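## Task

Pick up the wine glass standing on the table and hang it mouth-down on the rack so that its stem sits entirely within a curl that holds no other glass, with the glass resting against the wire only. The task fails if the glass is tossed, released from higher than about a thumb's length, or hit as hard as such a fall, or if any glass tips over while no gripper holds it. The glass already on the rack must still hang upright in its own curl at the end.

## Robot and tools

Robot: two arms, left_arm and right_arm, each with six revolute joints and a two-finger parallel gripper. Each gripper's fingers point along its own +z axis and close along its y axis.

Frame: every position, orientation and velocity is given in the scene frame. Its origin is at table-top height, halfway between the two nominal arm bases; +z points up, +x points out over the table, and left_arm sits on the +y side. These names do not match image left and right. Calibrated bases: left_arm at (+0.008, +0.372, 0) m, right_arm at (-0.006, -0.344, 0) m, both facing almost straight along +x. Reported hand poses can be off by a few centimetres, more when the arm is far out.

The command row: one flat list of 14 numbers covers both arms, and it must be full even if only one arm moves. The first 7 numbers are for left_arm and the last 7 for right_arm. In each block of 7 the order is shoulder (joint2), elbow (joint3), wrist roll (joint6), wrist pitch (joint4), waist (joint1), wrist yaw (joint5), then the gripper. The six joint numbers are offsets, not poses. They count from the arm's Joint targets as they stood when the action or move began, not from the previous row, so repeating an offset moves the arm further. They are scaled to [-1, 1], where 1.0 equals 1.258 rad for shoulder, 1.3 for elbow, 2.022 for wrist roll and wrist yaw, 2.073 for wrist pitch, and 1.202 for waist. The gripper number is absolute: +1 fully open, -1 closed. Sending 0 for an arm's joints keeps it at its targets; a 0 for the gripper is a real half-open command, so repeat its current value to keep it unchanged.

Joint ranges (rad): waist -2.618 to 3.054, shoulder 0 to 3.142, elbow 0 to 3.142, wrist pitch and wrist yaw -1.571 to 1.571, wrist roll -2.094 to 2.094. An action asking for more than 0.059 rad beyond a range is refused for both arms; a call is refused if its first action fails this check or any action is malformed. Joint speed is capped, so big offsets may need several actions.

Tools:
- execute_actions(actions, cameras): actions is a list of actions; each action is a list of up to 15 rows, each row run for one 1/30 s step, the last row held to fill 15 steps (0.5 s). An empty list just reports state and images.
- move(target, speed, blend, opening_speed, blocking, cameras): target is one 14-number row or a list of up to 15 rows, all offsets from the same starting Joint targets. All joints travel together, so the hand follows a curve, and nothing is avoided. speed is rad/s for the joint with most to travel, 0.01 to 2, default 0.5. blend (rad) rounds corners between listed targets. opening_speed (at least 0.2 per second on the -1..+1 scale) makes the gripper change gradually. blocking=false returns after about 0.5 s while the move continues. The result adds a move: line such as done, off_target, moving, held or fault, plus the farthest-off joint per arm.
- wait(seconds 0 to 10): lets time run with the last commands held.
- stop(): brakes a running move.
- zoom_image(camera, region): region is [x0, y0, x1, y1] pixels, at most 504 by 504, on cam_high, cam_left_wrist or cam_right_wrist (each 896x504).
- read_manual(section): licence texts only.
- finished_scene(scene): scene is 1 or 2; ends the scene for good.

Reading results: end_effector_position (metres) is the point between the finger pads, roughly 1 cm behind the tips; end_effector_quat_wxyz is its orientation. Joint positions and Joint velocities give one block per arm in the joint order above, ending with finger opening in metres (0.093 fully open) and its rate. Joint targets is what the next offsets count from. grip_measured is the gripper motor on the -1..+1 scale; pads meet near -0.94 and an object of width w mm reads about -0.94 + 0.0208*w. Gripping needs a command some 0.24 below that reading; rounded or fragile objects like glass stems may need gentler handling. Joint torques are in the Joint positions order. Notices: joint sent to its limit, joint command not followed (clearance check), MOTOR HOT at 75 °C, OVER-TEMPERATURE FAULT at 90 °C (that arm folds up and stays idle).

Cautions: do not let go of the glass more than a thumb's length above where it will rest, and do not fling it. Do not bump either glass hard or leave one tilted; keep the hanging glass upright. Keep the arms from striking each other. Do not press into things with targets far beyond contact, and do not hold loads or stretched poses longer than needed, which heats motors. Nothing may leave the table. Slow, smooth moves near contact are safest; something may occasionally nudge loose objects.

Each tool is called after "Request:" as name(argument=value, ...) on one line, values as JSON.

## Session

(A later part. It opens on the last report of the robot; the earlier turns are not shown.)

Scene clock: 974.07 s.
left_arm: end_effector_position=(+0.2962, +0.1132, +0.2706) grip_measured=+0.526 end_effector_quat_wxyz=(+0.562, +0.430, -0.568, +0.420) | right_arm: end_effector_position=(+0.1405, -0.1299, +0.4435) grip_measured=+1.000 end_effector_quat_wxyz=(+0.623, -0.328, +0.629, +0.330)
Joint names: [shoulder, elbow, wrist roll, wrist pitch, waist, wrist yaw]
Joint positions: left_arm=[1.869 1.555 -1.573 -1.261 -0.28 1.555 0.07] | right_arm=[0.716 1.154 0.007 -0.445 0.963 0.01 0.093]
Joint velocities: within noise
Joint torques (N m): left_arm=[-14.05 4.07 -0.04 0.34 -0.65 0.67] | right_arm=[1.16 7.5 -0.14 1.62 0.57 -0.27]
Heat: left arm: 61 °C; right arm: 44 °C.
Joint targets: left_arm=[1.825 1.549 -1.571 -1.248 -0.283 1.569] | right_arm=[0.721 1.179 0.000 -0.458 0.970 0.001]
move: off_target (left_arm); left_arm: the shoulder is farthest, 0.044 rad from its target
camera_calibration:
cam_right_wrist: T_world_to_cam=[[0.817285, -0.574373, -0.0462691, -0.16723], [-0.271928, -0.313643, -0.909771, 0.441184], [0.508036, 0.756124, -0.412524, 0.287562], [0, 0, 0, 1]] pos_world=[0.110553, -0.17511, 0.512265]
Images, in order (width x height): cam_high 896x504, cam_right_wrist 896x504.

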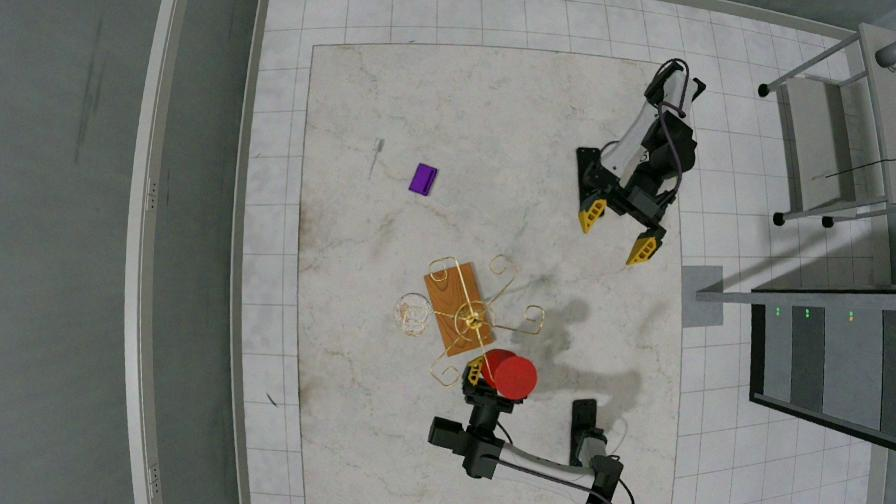

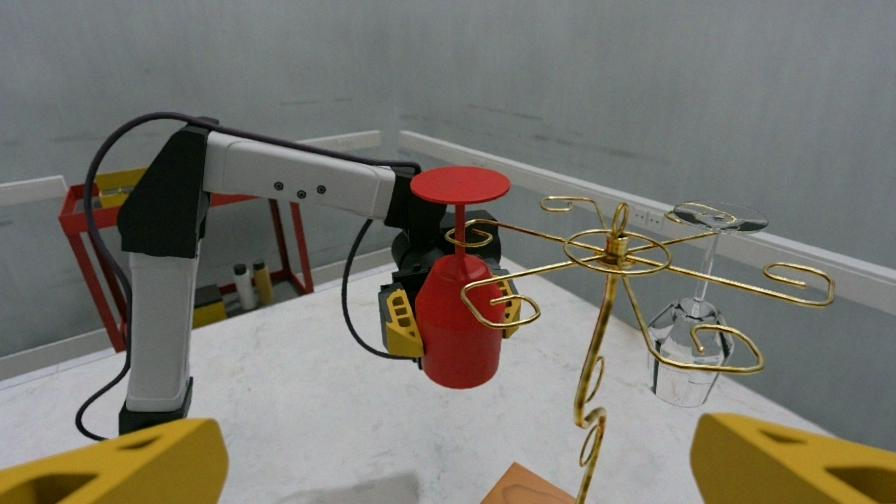

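Request:
move(target=[[0.0358,0,0,0,-0.0108,0,0.32,0,0,0,0,0,0,1],[0.0461,-0.0508,0,0.0367,-0.0108,0,0.32,0,0,0,0,0,0,1]], speed=0.08, cameras=["cam_high","cam_right_wrist"])

Request:
zoom_image(camera="cam_right_wrist", region=[430, 150, 550, 270])

Request:
zoom_image(camera="cam_high", region=[465, 330, 545, 410])

Scene clock: 1004.90 s.
left_arm: end_effector_position=(+0.2932, +0.1098, +0.2515) grip_measured=+0.526 end_effector_quat_wxyz=(+0.564, +0.426, -0.571, +0.417) | right_arm: end_effector_position=(+0.1405, -0.1299, +0.4435) grip_measured=+1.000 end_effector_quat_wxyz=(+0.623, -0.328, +0.629, +0.330)
Joint names: [shoulder, elbow, wrist roll, wrist pitch, waist, wrist yaw]
Joint positions: left_arm=[1.877 1.49 -1.573 -1.185 -0.292 1.555 0.07] | right_arm=[0.716 1.154 0.007 -0.445 0.963 0.01 0.093]
Joint velocities: within noise
Joint torques (N m): left_arm=[-9.46 3.95 -0.07 0.4 -0.79 0.69] | right_arm=[0.98 7.51 -0.18 1.64 0.47 -0.24]
Heat: left arm: 60 °C; right arm: 44 °C.
Joint targets: left_arm=[1.883 1.483 -1.571 -1.172 -0.297 1.569] | right_arm=[0.721 1.179 0.000 -0.458 0.970 0.001]
move: done
camera_calibration:
cam_right_wrist: T_world_to_cam=[[0.817285, -0.574373, -0.0462691, -0.16723], [-0.271928, -0.313643, -0.909771, 0.441184], [0.508036, 0.756124, -0.412524, 0.287562], [0, 0, 0, 1]] pos_world=[0.110553, -0.17511, 0.512265]
Images, in order (width x height): cam_high 896x504, cam_right_wrist 896x504.

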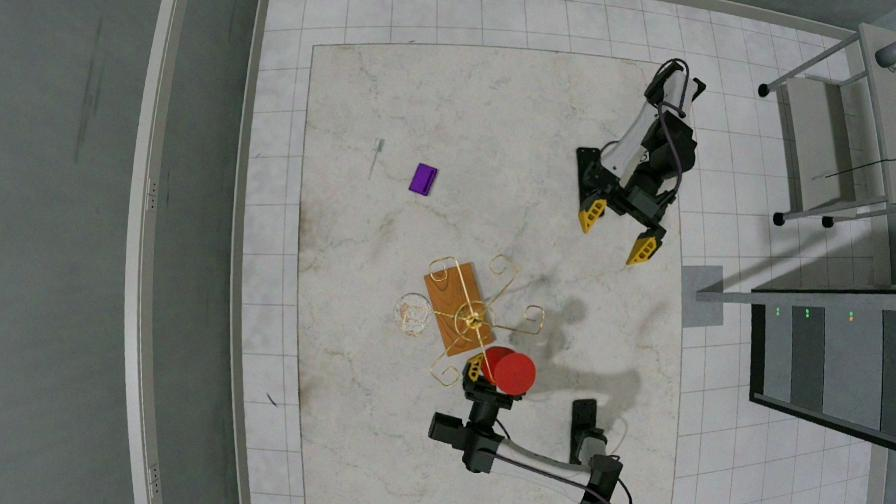

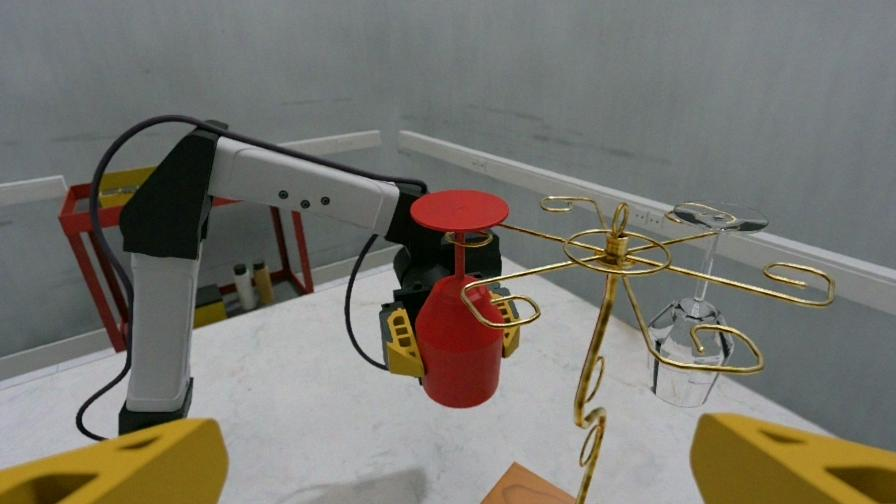

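Scaled by 4.200 from the camera's 896x504 image, which has a finer 1280x720 frame.

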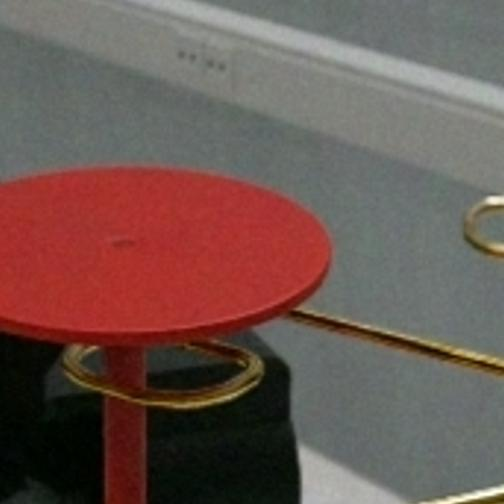

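Scaled by 6.300 from the camera's 896x504 image, which has a finer 1280x720 frame.

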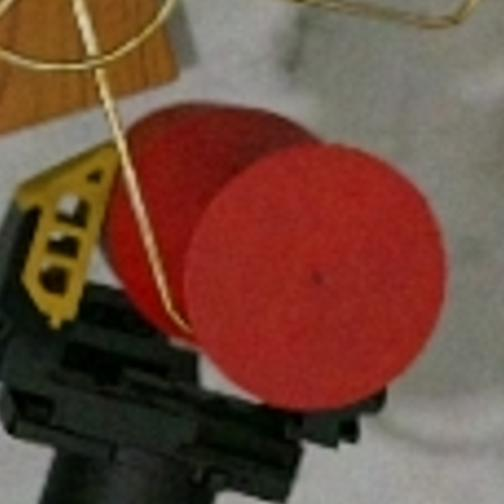

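Request:
move(target=[0.0076,-0.0385,0,0.0287,0,0,0.32,0,0,0,0,0,0,1], speed=0.06, cameras=["cam_high","cam_right_wrist"])

Request:
zoom_image(camera="cam_right_wrist", region=[400, 150, 540, 290])

Scene clock: 1018.87 s.
left_arm: end_effector_position=(+0.2929, +0.1099, +0.2365) grip_measured=+0.526 end_effector_quat_wxyz=(+0.563, +0.426, -0.572, +0.418) | right_arm: end_effector_position=(+0.1405, -0.1299, +0.4435) grip_measured=+1.000 end_effector_quat_wxyz=(+0.623, -0.328, +0.629, +0.330)
Joint names: [shoulder, elbow, wrist roll, wrist pitch, waist, wrist yaw]
Joint positions: left_arm=[1.885 1.44 -1.573 -1.126 -0.292 1.555 0.07] | right_arm=[0.716 1.154 0.007 -0.445 0.963 0.01 0.093]
Joint velocities: within noise
Joint torques (N m): left_arm=[-9.24 4.1 -0.01 0.34 -0.88 0.65] | right_arm=[1.11 7.46 -0.16 1.66 0.59 -0.27]
Heat: left arm: 58 °C; right arm: 44 °C.
Joint targets: left_arm=[1.893 1.433 -1.571 -1.113 -0.297 1.569] | right_arm=[0.721 1.179 0.000 -0.458 0.970 0.001]
move: done
camera_calibration:
cam_right_wrist: T_world_to_cam=[[0.817285, -0.574373, -0.0462691, -0.16723], [-0.271928, -0.313643, -0.909771, 0.441184], [0.508036, 0.756124, -0.412524, 0.287562], [0, 0, 0, 1]] pos_world=[0.110553, -0.17511, 0.512265]
Images, in order (width x height): cam_high 896x504, cam_right_wrist 896x504.

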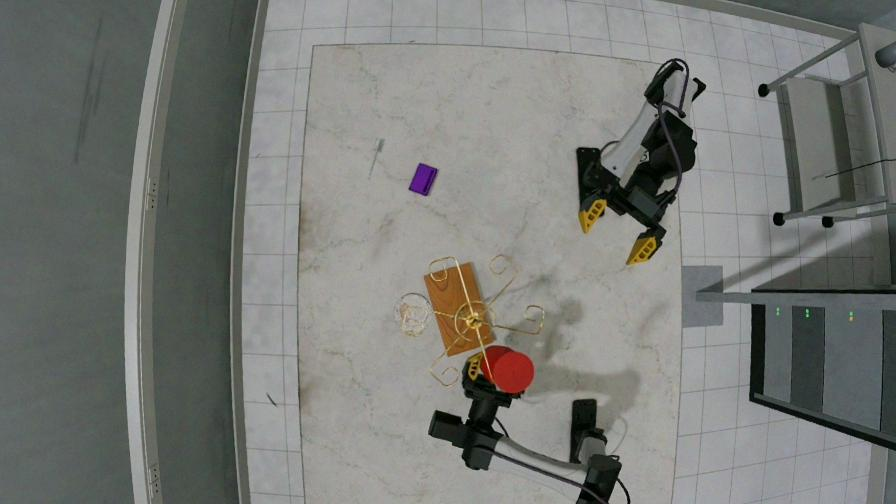

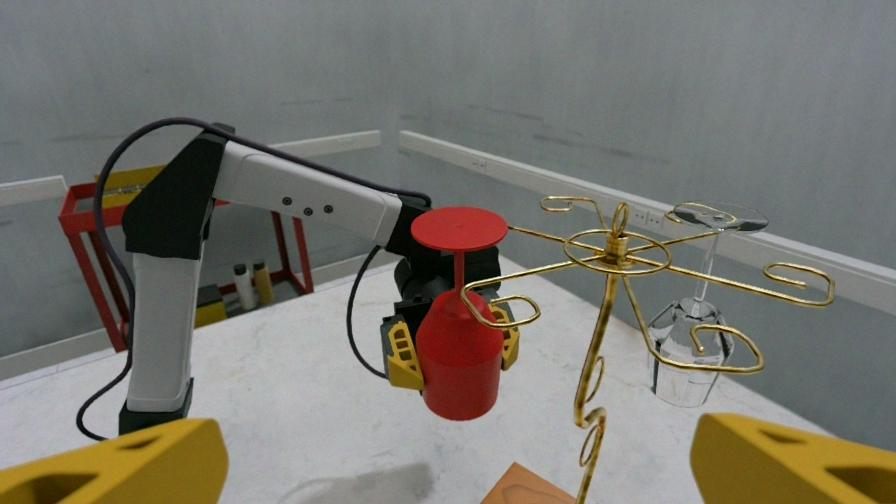

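Scaled by 3.600 from the camera's 896x504 image, which has a finer 1280x720 frame.

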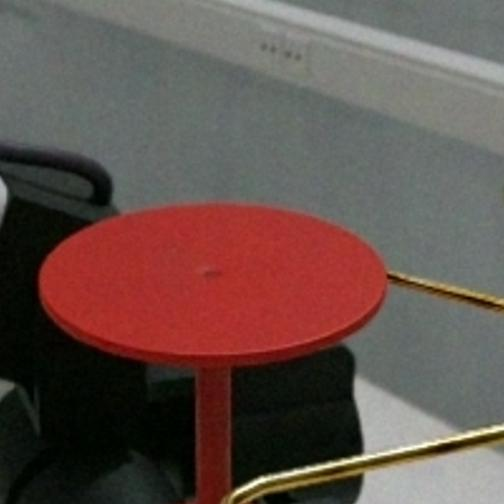

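Request:
move(target=[0.0032,-0.0154,0,0.0116,0,0,0.32,0,0,0,0,0,0,1], speed=0.04, cameras=["cam_high","cam_right_wrist"])

Request:
zoom_image(camera="cam_right_wrist", region=[400, 150, 540, 290])

Scene clock: 1045.30 s.
left_arm: end_effector_position=(+0.2919, +0.1101, +0.2338) grip_measured=+0.526 end_effector_quat_wxyz=(+0.567, +0.425, -0.568, +0.418) | right_arm: end_effector_position=(+0.1405, -0.1299, +0.4435) grip_measured=+1.000 end_effector_quat_wxyz=(+0.623, -0.328, +0.629, +0.330)
Joint names: [shoulder, elbow, wrist roll, wrist pitch, waist, wrist yaw]
Joint positions: left_arm=[1.885 1.423 -1.577 -1.109 -0.292 1.564 0.07] | right_arm=[0.716 1.154 0.007 -0.445 0.963 0.01 0.093]
Joint velocities: within noise
Joint torques (N m): left_arm=[-8.87 3.79 0.03 0.47 -0.75 0.53] | right_arm=[1.05 7.54 -0.18 1.66 0.46 -0.27]
Heat: left arm: 54 °C; right arm: 44 °C.
Joint targets: left_arm=[1.897 1.413 -1.571 -1.088 -0.297 1.569] | right_arm=[0.721 1.179 0.000 -0.458 0.970 0.001]
move: done
camera_calibration:
cam_right_wrist: T_world_to_cam=[[0.817285, -0.574373, -0.0462691, -0.16723], [-0.271928, -0.313643, -0.909771, 0.441184], [0.508036, 0.756124, -0.412524, 0.287562], [0, 0, 0, 1]] pos_world=[0.110553, -0.17511, 0.512265]
Images, in order (width x height): cam_high 896x504, cam_right_wrist 896x504.

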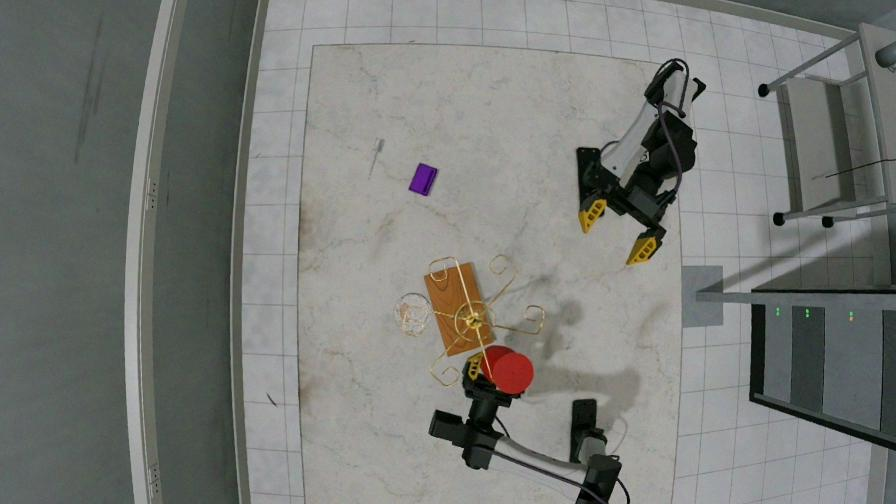

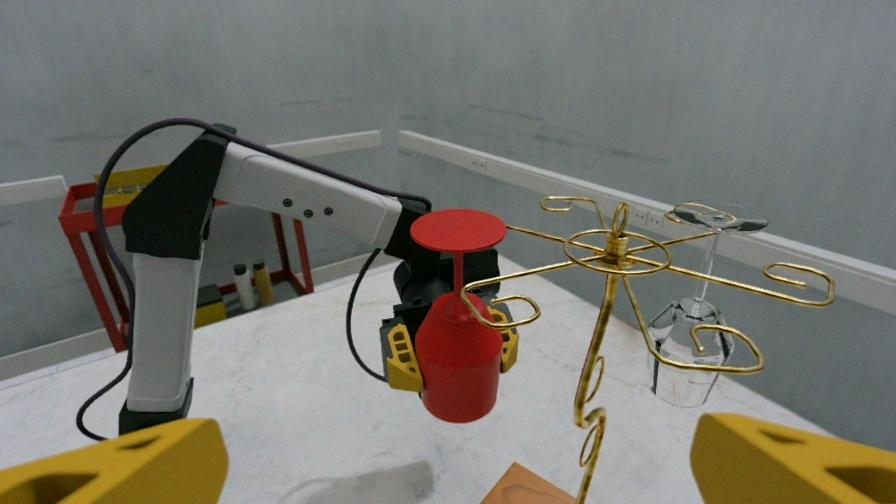

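Scaled by 3.600 from the camera's 896x504 image, which has a finer 1280x720 frame.

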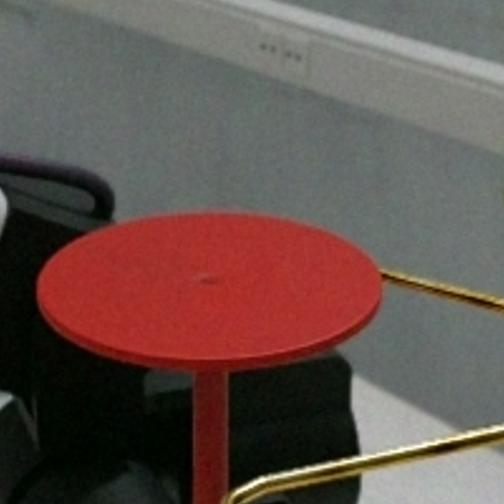

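Request:
move(target=[0,0.0046,0,-0.0029,0,0,0.32,0,0,0,0,0,0,1], speed=0.05, cameras=[])

Request:
move(target=[0,0,0,0,0,0,1,0,0,0,0,0,0,1], opening_speed=0.2)

Request:
zoom_image(camera="cam_right_wrist", region=[360, 150, 600, 450])

Request:
zoom_image(camera="cam_high", region=[445, 330, 545, 430])

Scene clock: 1059.27 s.
left_arm: end_effector_position=(+0.2920, +0.1101, +0.2339) grip_measured=+0.526 end_effector_quat_wxyz=(+0.567, +0.425, -0.568, +0.418) | right_arm: end_effector_position=(+0.1405, -0.1299, +0.4435) grip_measured=+1.000 end_effector_quat_wxyz=(+0.623, -0.328, +0.629, +0.330)
Joint names: [shoulder, elbow, wrist roll, wrist pitch, waist, wrist yaw]
Joint positions: left_arm=[1.885 1.422 -1.578 -1.108 -0.292 1.565 0.07] | right_arm=[0.716 1.154 0.007 -0.445 0.963 0.01 0.093]
Joint velocities: within noise
Joint torques (N m): left_arm=[-8.64 4.36 0.01 0.4 -0.87 0.59] | right_arm=[1.09 7.71 -0.17 1.66 0.46 -0.29]
Heat: left arm: 52 °C; right arm: 44 °C.
Joint targets: left_arm=[1.897 1.419 -1.571 -1.095 -0.297 1.569] | right_arm=[0.721 1.179 0.000 -0.458 0.970 0.001]
move: done
No camera images: "cameras" was empty.

Scene clock: 1062.87 s.
left_arm: end_effector_position=(+0.2921, +0.1101, +0.2339) grip_measured=+1.000 end_effector_quat_wxyz=(+0.567, +0.425, -0.568, +0.419) | right_arm: end_effector_position=(+0.1405, -0.1299, +0.4435) grip_measured=+1.000 end_effector_quat_wxyz=(+0.623, -0.328, +0.629, +0.330)
Joint names: [shoulder, elbow, wrist roll, wrist pitch, waist, wrist yaw]
Joint positions: left_arm=[1.885 1.422 -1.578 -1.107 -0.292 1.565 0.093] | right_arm=[0.716 1.154 0.007 -0.445 0.963 0.01 0.093]
Joint velocities: within noise
Joint torques (N m): left_arm=[-8.79 4.23 0.06 0.36 -0.87 0.56] | right_arm=[1.17 7.51 -0.15 1.63 0.62 -0.23]
Heat: left arm: 52 °C; right arm: 44 °C.
Joint targets: left_arm=[1.897 1.419 -1.571 -1.095 -0.297 1.569] | right_arm=[0.721 1.179 0.000 -0.458 0.970 0.001]
move: done
camera_calibration:
cam_left_wrist: T_world_to_cam=[[0.960569, -0.278024, 0.00314953, -0.249378], [0.109936, 0.390185, 0.91415, -0.248661], [-0.255385, -0.877758, 0.405364, 0.156991], [0, 0, 0, 1]] pos_world=[0.306974, 0.165491, 0.16446]
cam_right_wrist: T_world_to_cam=[[0.817285, -0.574373, -0.0462691, -0.16723], [-0.271928, -0.313643, -0.909771, 0.441184], [0.508036, 0.756124, -0.412524, 0.287562], [0, 0, 0, 1]] pos_world=[0.110553, -0.17511, 0.512265]

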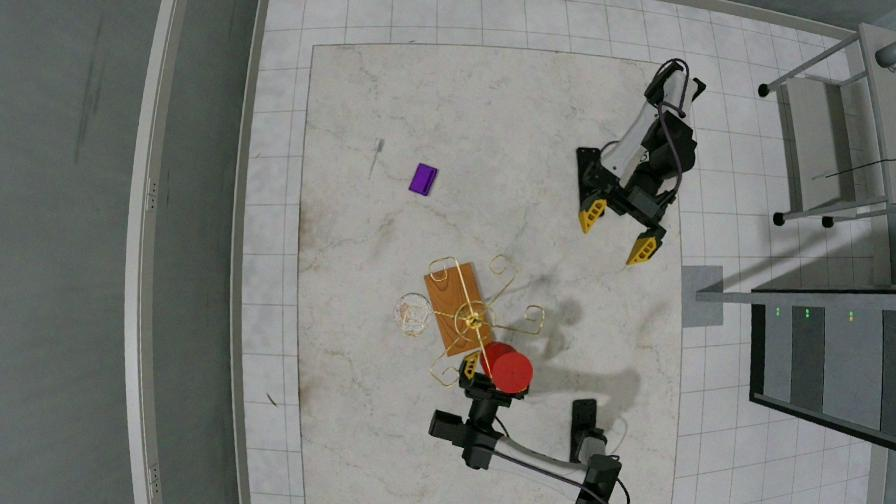

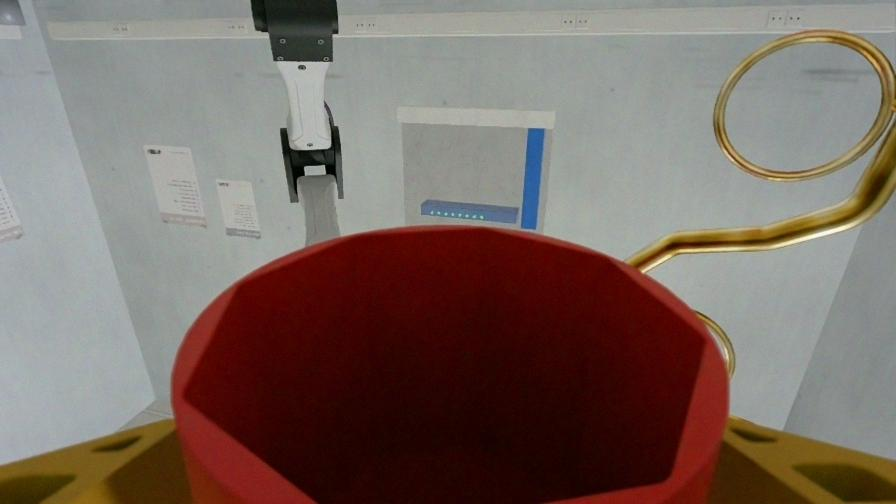

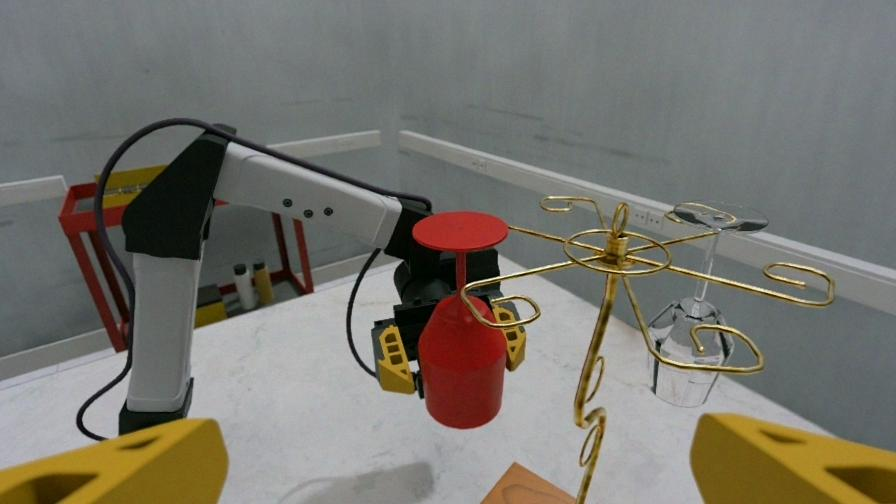

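Scaled by 1.680 from the camera's 896x504 image, which has a finer 1280x720 frame.

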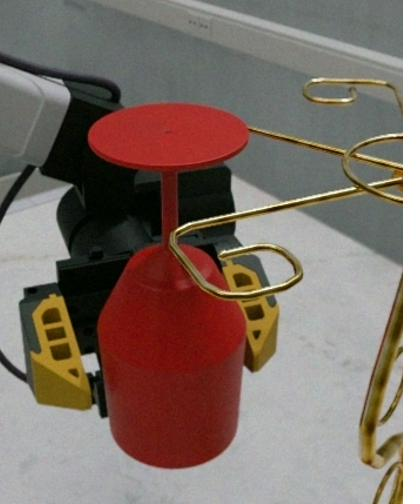

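Scaled by 5.040 from the camera's 896x504 image, which has a finer 1280x720 frame.

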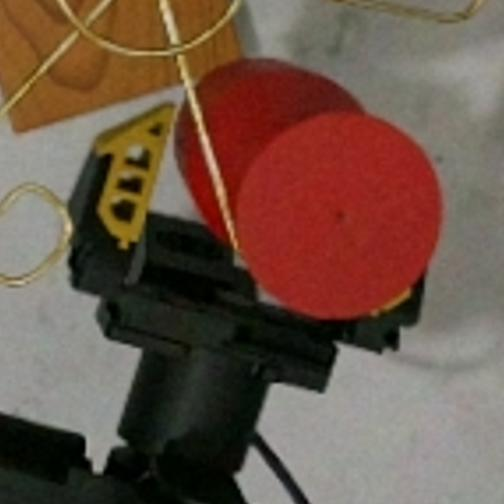

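Request:
move(target=[[0.0325,-0.0808,0,0.0719,0,0,1,0,0,0,0,0,0,1],[0.084,-0.1431,0,0.1428,0,0,1,0,0,0,0,0,0,1]], speed=0.12, blend=0.03)

Scene clock: 1089.20 s.
left_arm: end_effector_position=(+0.2928, +0.1099, +0.1556) grip_measured=+1.000 end_effector_quat_wxyz=(+0.566, +0.423, -0.569, +0.420) | right_arm: end_effector_position=(+0.1405, -0.1299, +0.4435) grip_measured=+1.000 end_effector_quat_wxyz=(+0.623, -0.328, +0.629, +0.330)
Joint names: [shoulder, elbow, wrist roll, wrist pitch, waist, wrist yaw]
Joint positions: left_arm=[1.993 1.24 -1.578 -0.812 -0.292 1.565 0.093] | right_arm=[0.716 1.154 0.007 -0.445 0.963 0.01 0.093]
Joint velocities: within noise
Joint torques (N m): left_arm=[-9.44 3.41 0.02 0.39 -0.68 0.53] | right_arm=[1.02 7.45 -0.16 1.65 0.39 -0.23]
Heat: left arm: 51 °C; right arm: 44 °C.
Joint targets: left_arm=[2.002 1.232 -1.571 -0.798 -0.297 1.569] | right_arm=[0.721 1.179 0.000 -0.458 0.970 0.001]
move: done
camera_calibration:
cam_left_wrist: T_world_to_cam=[[0.960542, -0.278016, 0.00810834, -0.25066], [0.105596, 0.391492, 0.914103, -0.175978], [-0.25731, -0.877178, 0.405402, 0.189203], [0, 0, 0, 1]] pos_world=[0.308036, 0.165171, 0.086191]
cam_right_wrist: T_world_to_cam=[[0.817285, -0.574373, -0.0462691, -0.16723], [-0.271928, -0.313643, -0.909771, 0.441184], [0.508036, 0.756124, -0.412524, 0.287562], [0, 0, 0, 1]] pos_world=[0.110553, -0.17511, 0.512265]

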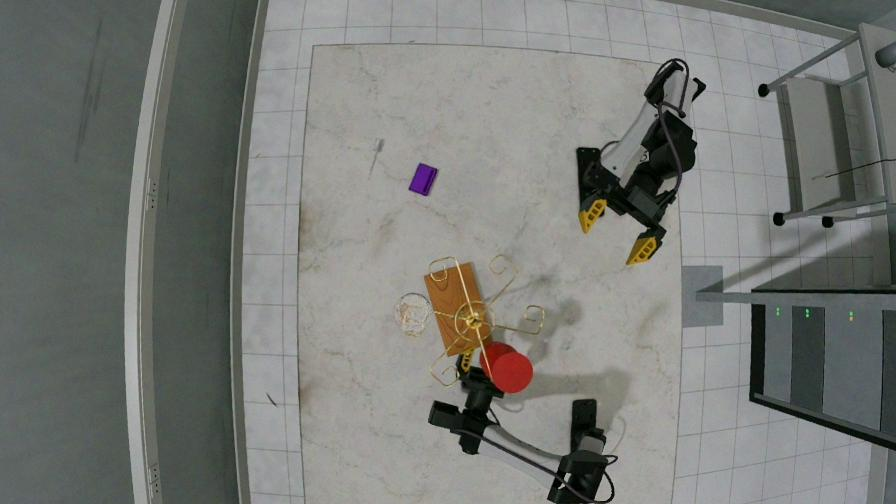

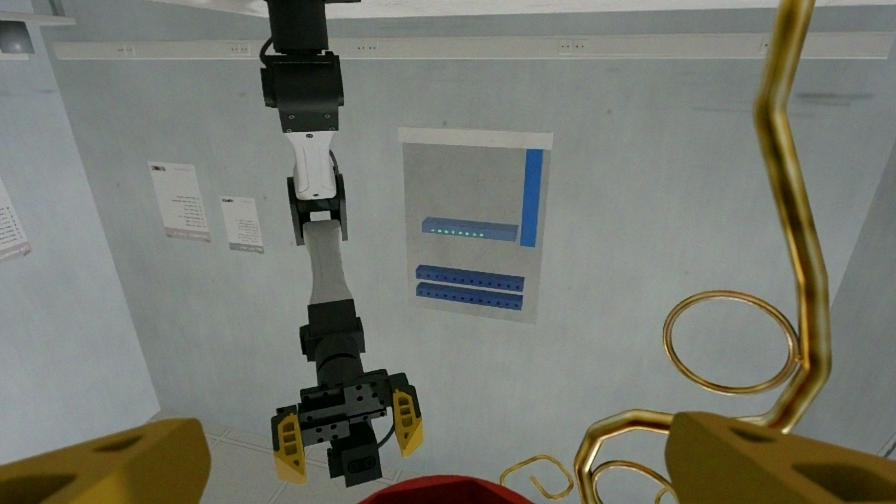

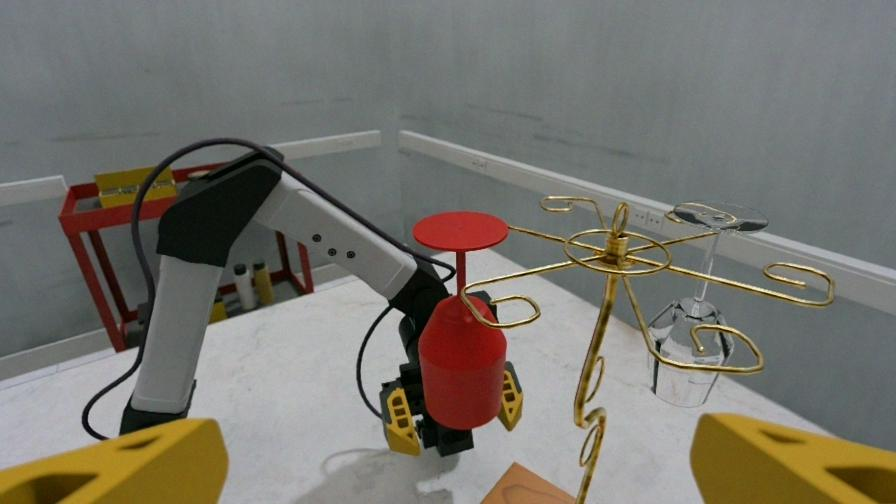

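Request:
move(target=[[0.0095,-0.02,0,0.018,0,0,1,0,0,0,0,0,0,1],[0.0095,-0.02,0,0.018,0.45,0,1,0,0,0,0,0,0,1]], speed=[0.12,0.35])

Request:
zoom_image(camera="cam_right_wrist", region=[380, 150, 780, 450])

Request:
zoom_image(camera="cam_left_wrist", region=[400, 0, 896, 500])

Scene clock: 1102.27 s.
left_arm: end_effector_position=(+0.3847, +0.2923, +0.1458) grip_measured=+1.000 end_effector_quat_wxyz=(+0.434, +0.559, -0.436, +0.556) | right_arm: end_effector_position=(+0.1405, -0.1299, +0.4435) grip_measured=+1.000 end_effector_quat_wxyz=(+0.623, -0.328, +0.629, +0.330)
Joint names: [shoulder, elbow, wrist roll, wrist pitch, waist, wrist yaw]
Joint positions: left_arm=[2.006 1.214 -1.578 -0.773 0.246 1.565 0.093] | right_arm=[0.716 1.154 0.007 -0.445 0.963 0.01 0.093]
Joint velocities: within noise
Joint torques (N m): left_arm=[-9.32 3.37 0.02 0.36 -0.54 0.62] | right_arm=[1.09 7.46 -0.14 1.67 0.59 -0.26]
Heat: left arm: 52 °C; right arm: 44 °C.
Joint targets: left_arm=[2.015 1.207 -1.571 -0.761 0.244 1.569] | right_arm=[0.721 1.179 0.000 -0.458 0.970 0.001]
move: done
camera_calibration:
cam_left_wrist: T_world_to_cam=[[0.967436, 0.252973, 0.00848978, -0.446094], [-0.110072, 0.390268, 0.914098, -0.164777], [0.227929, -0.885266, 0.405404, 0.192544], [0, 0, 0, 1]] pos_world=[0.369544, 0.347609, 0.0763516]
cam_right_wrist: T_world_to_cam=[[0.817285, -0.574373, -0.0462691, -0.16723], [-0.271928, -0.313643, -0.909771, 0.441184], [0.508036, 0.756124, -0.412524, 0.287562], [0, 0, 0, 1]] pos_world=[0.110553, -0.17511, 0.512265]

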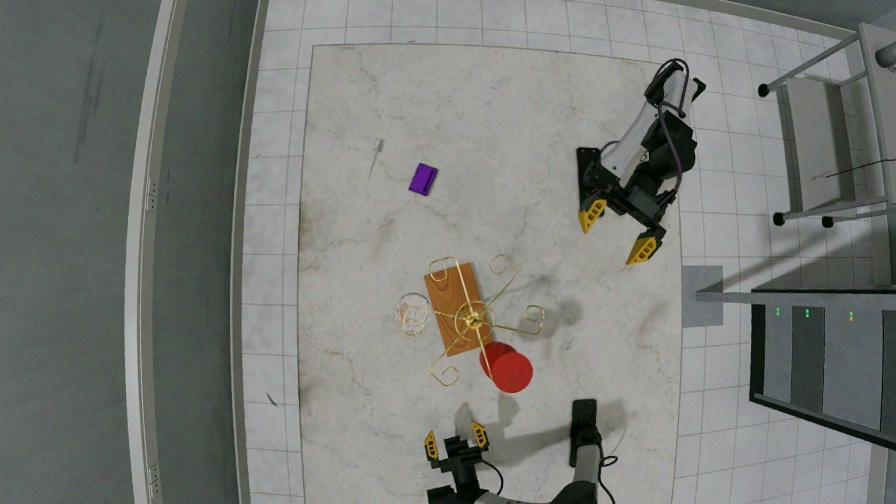

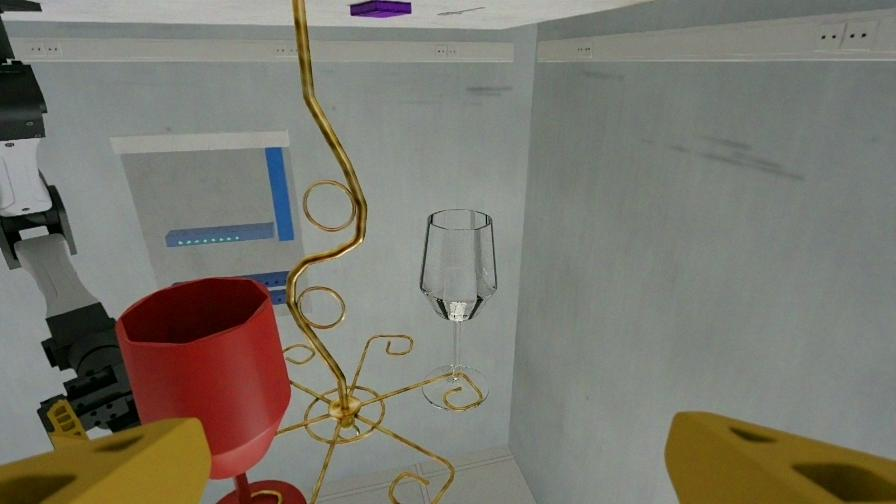

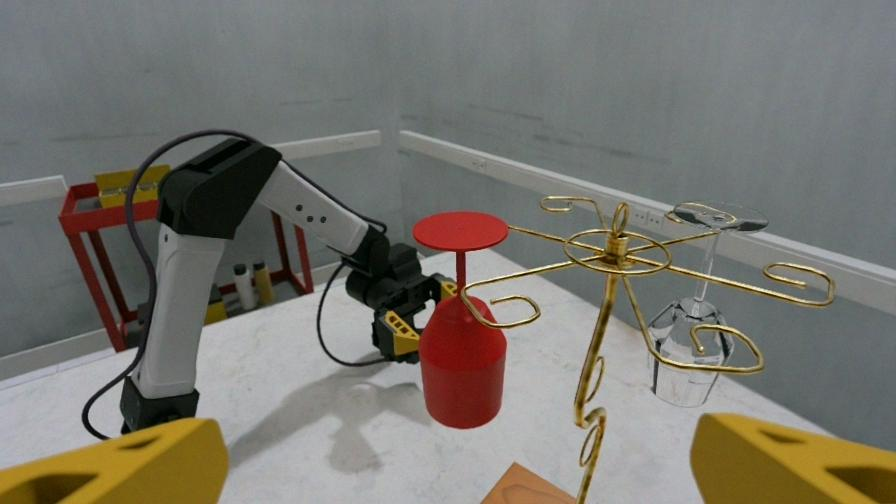

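Scaled by 1.260 from the camera's 896x504 image, which has a finer 1280x720 frame.

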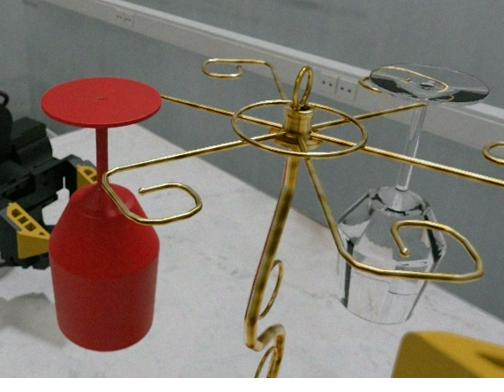

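Scaled by 1.008 from the camera's 896x504 image, which has a finer 1280x720 frame.

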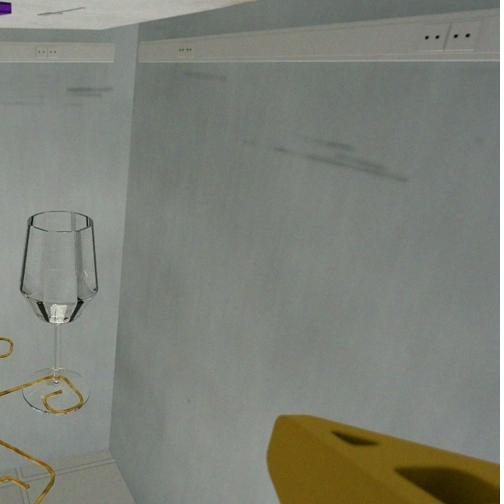

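Request:
finished_scene(scene=1)

The scene is finished: the task was done.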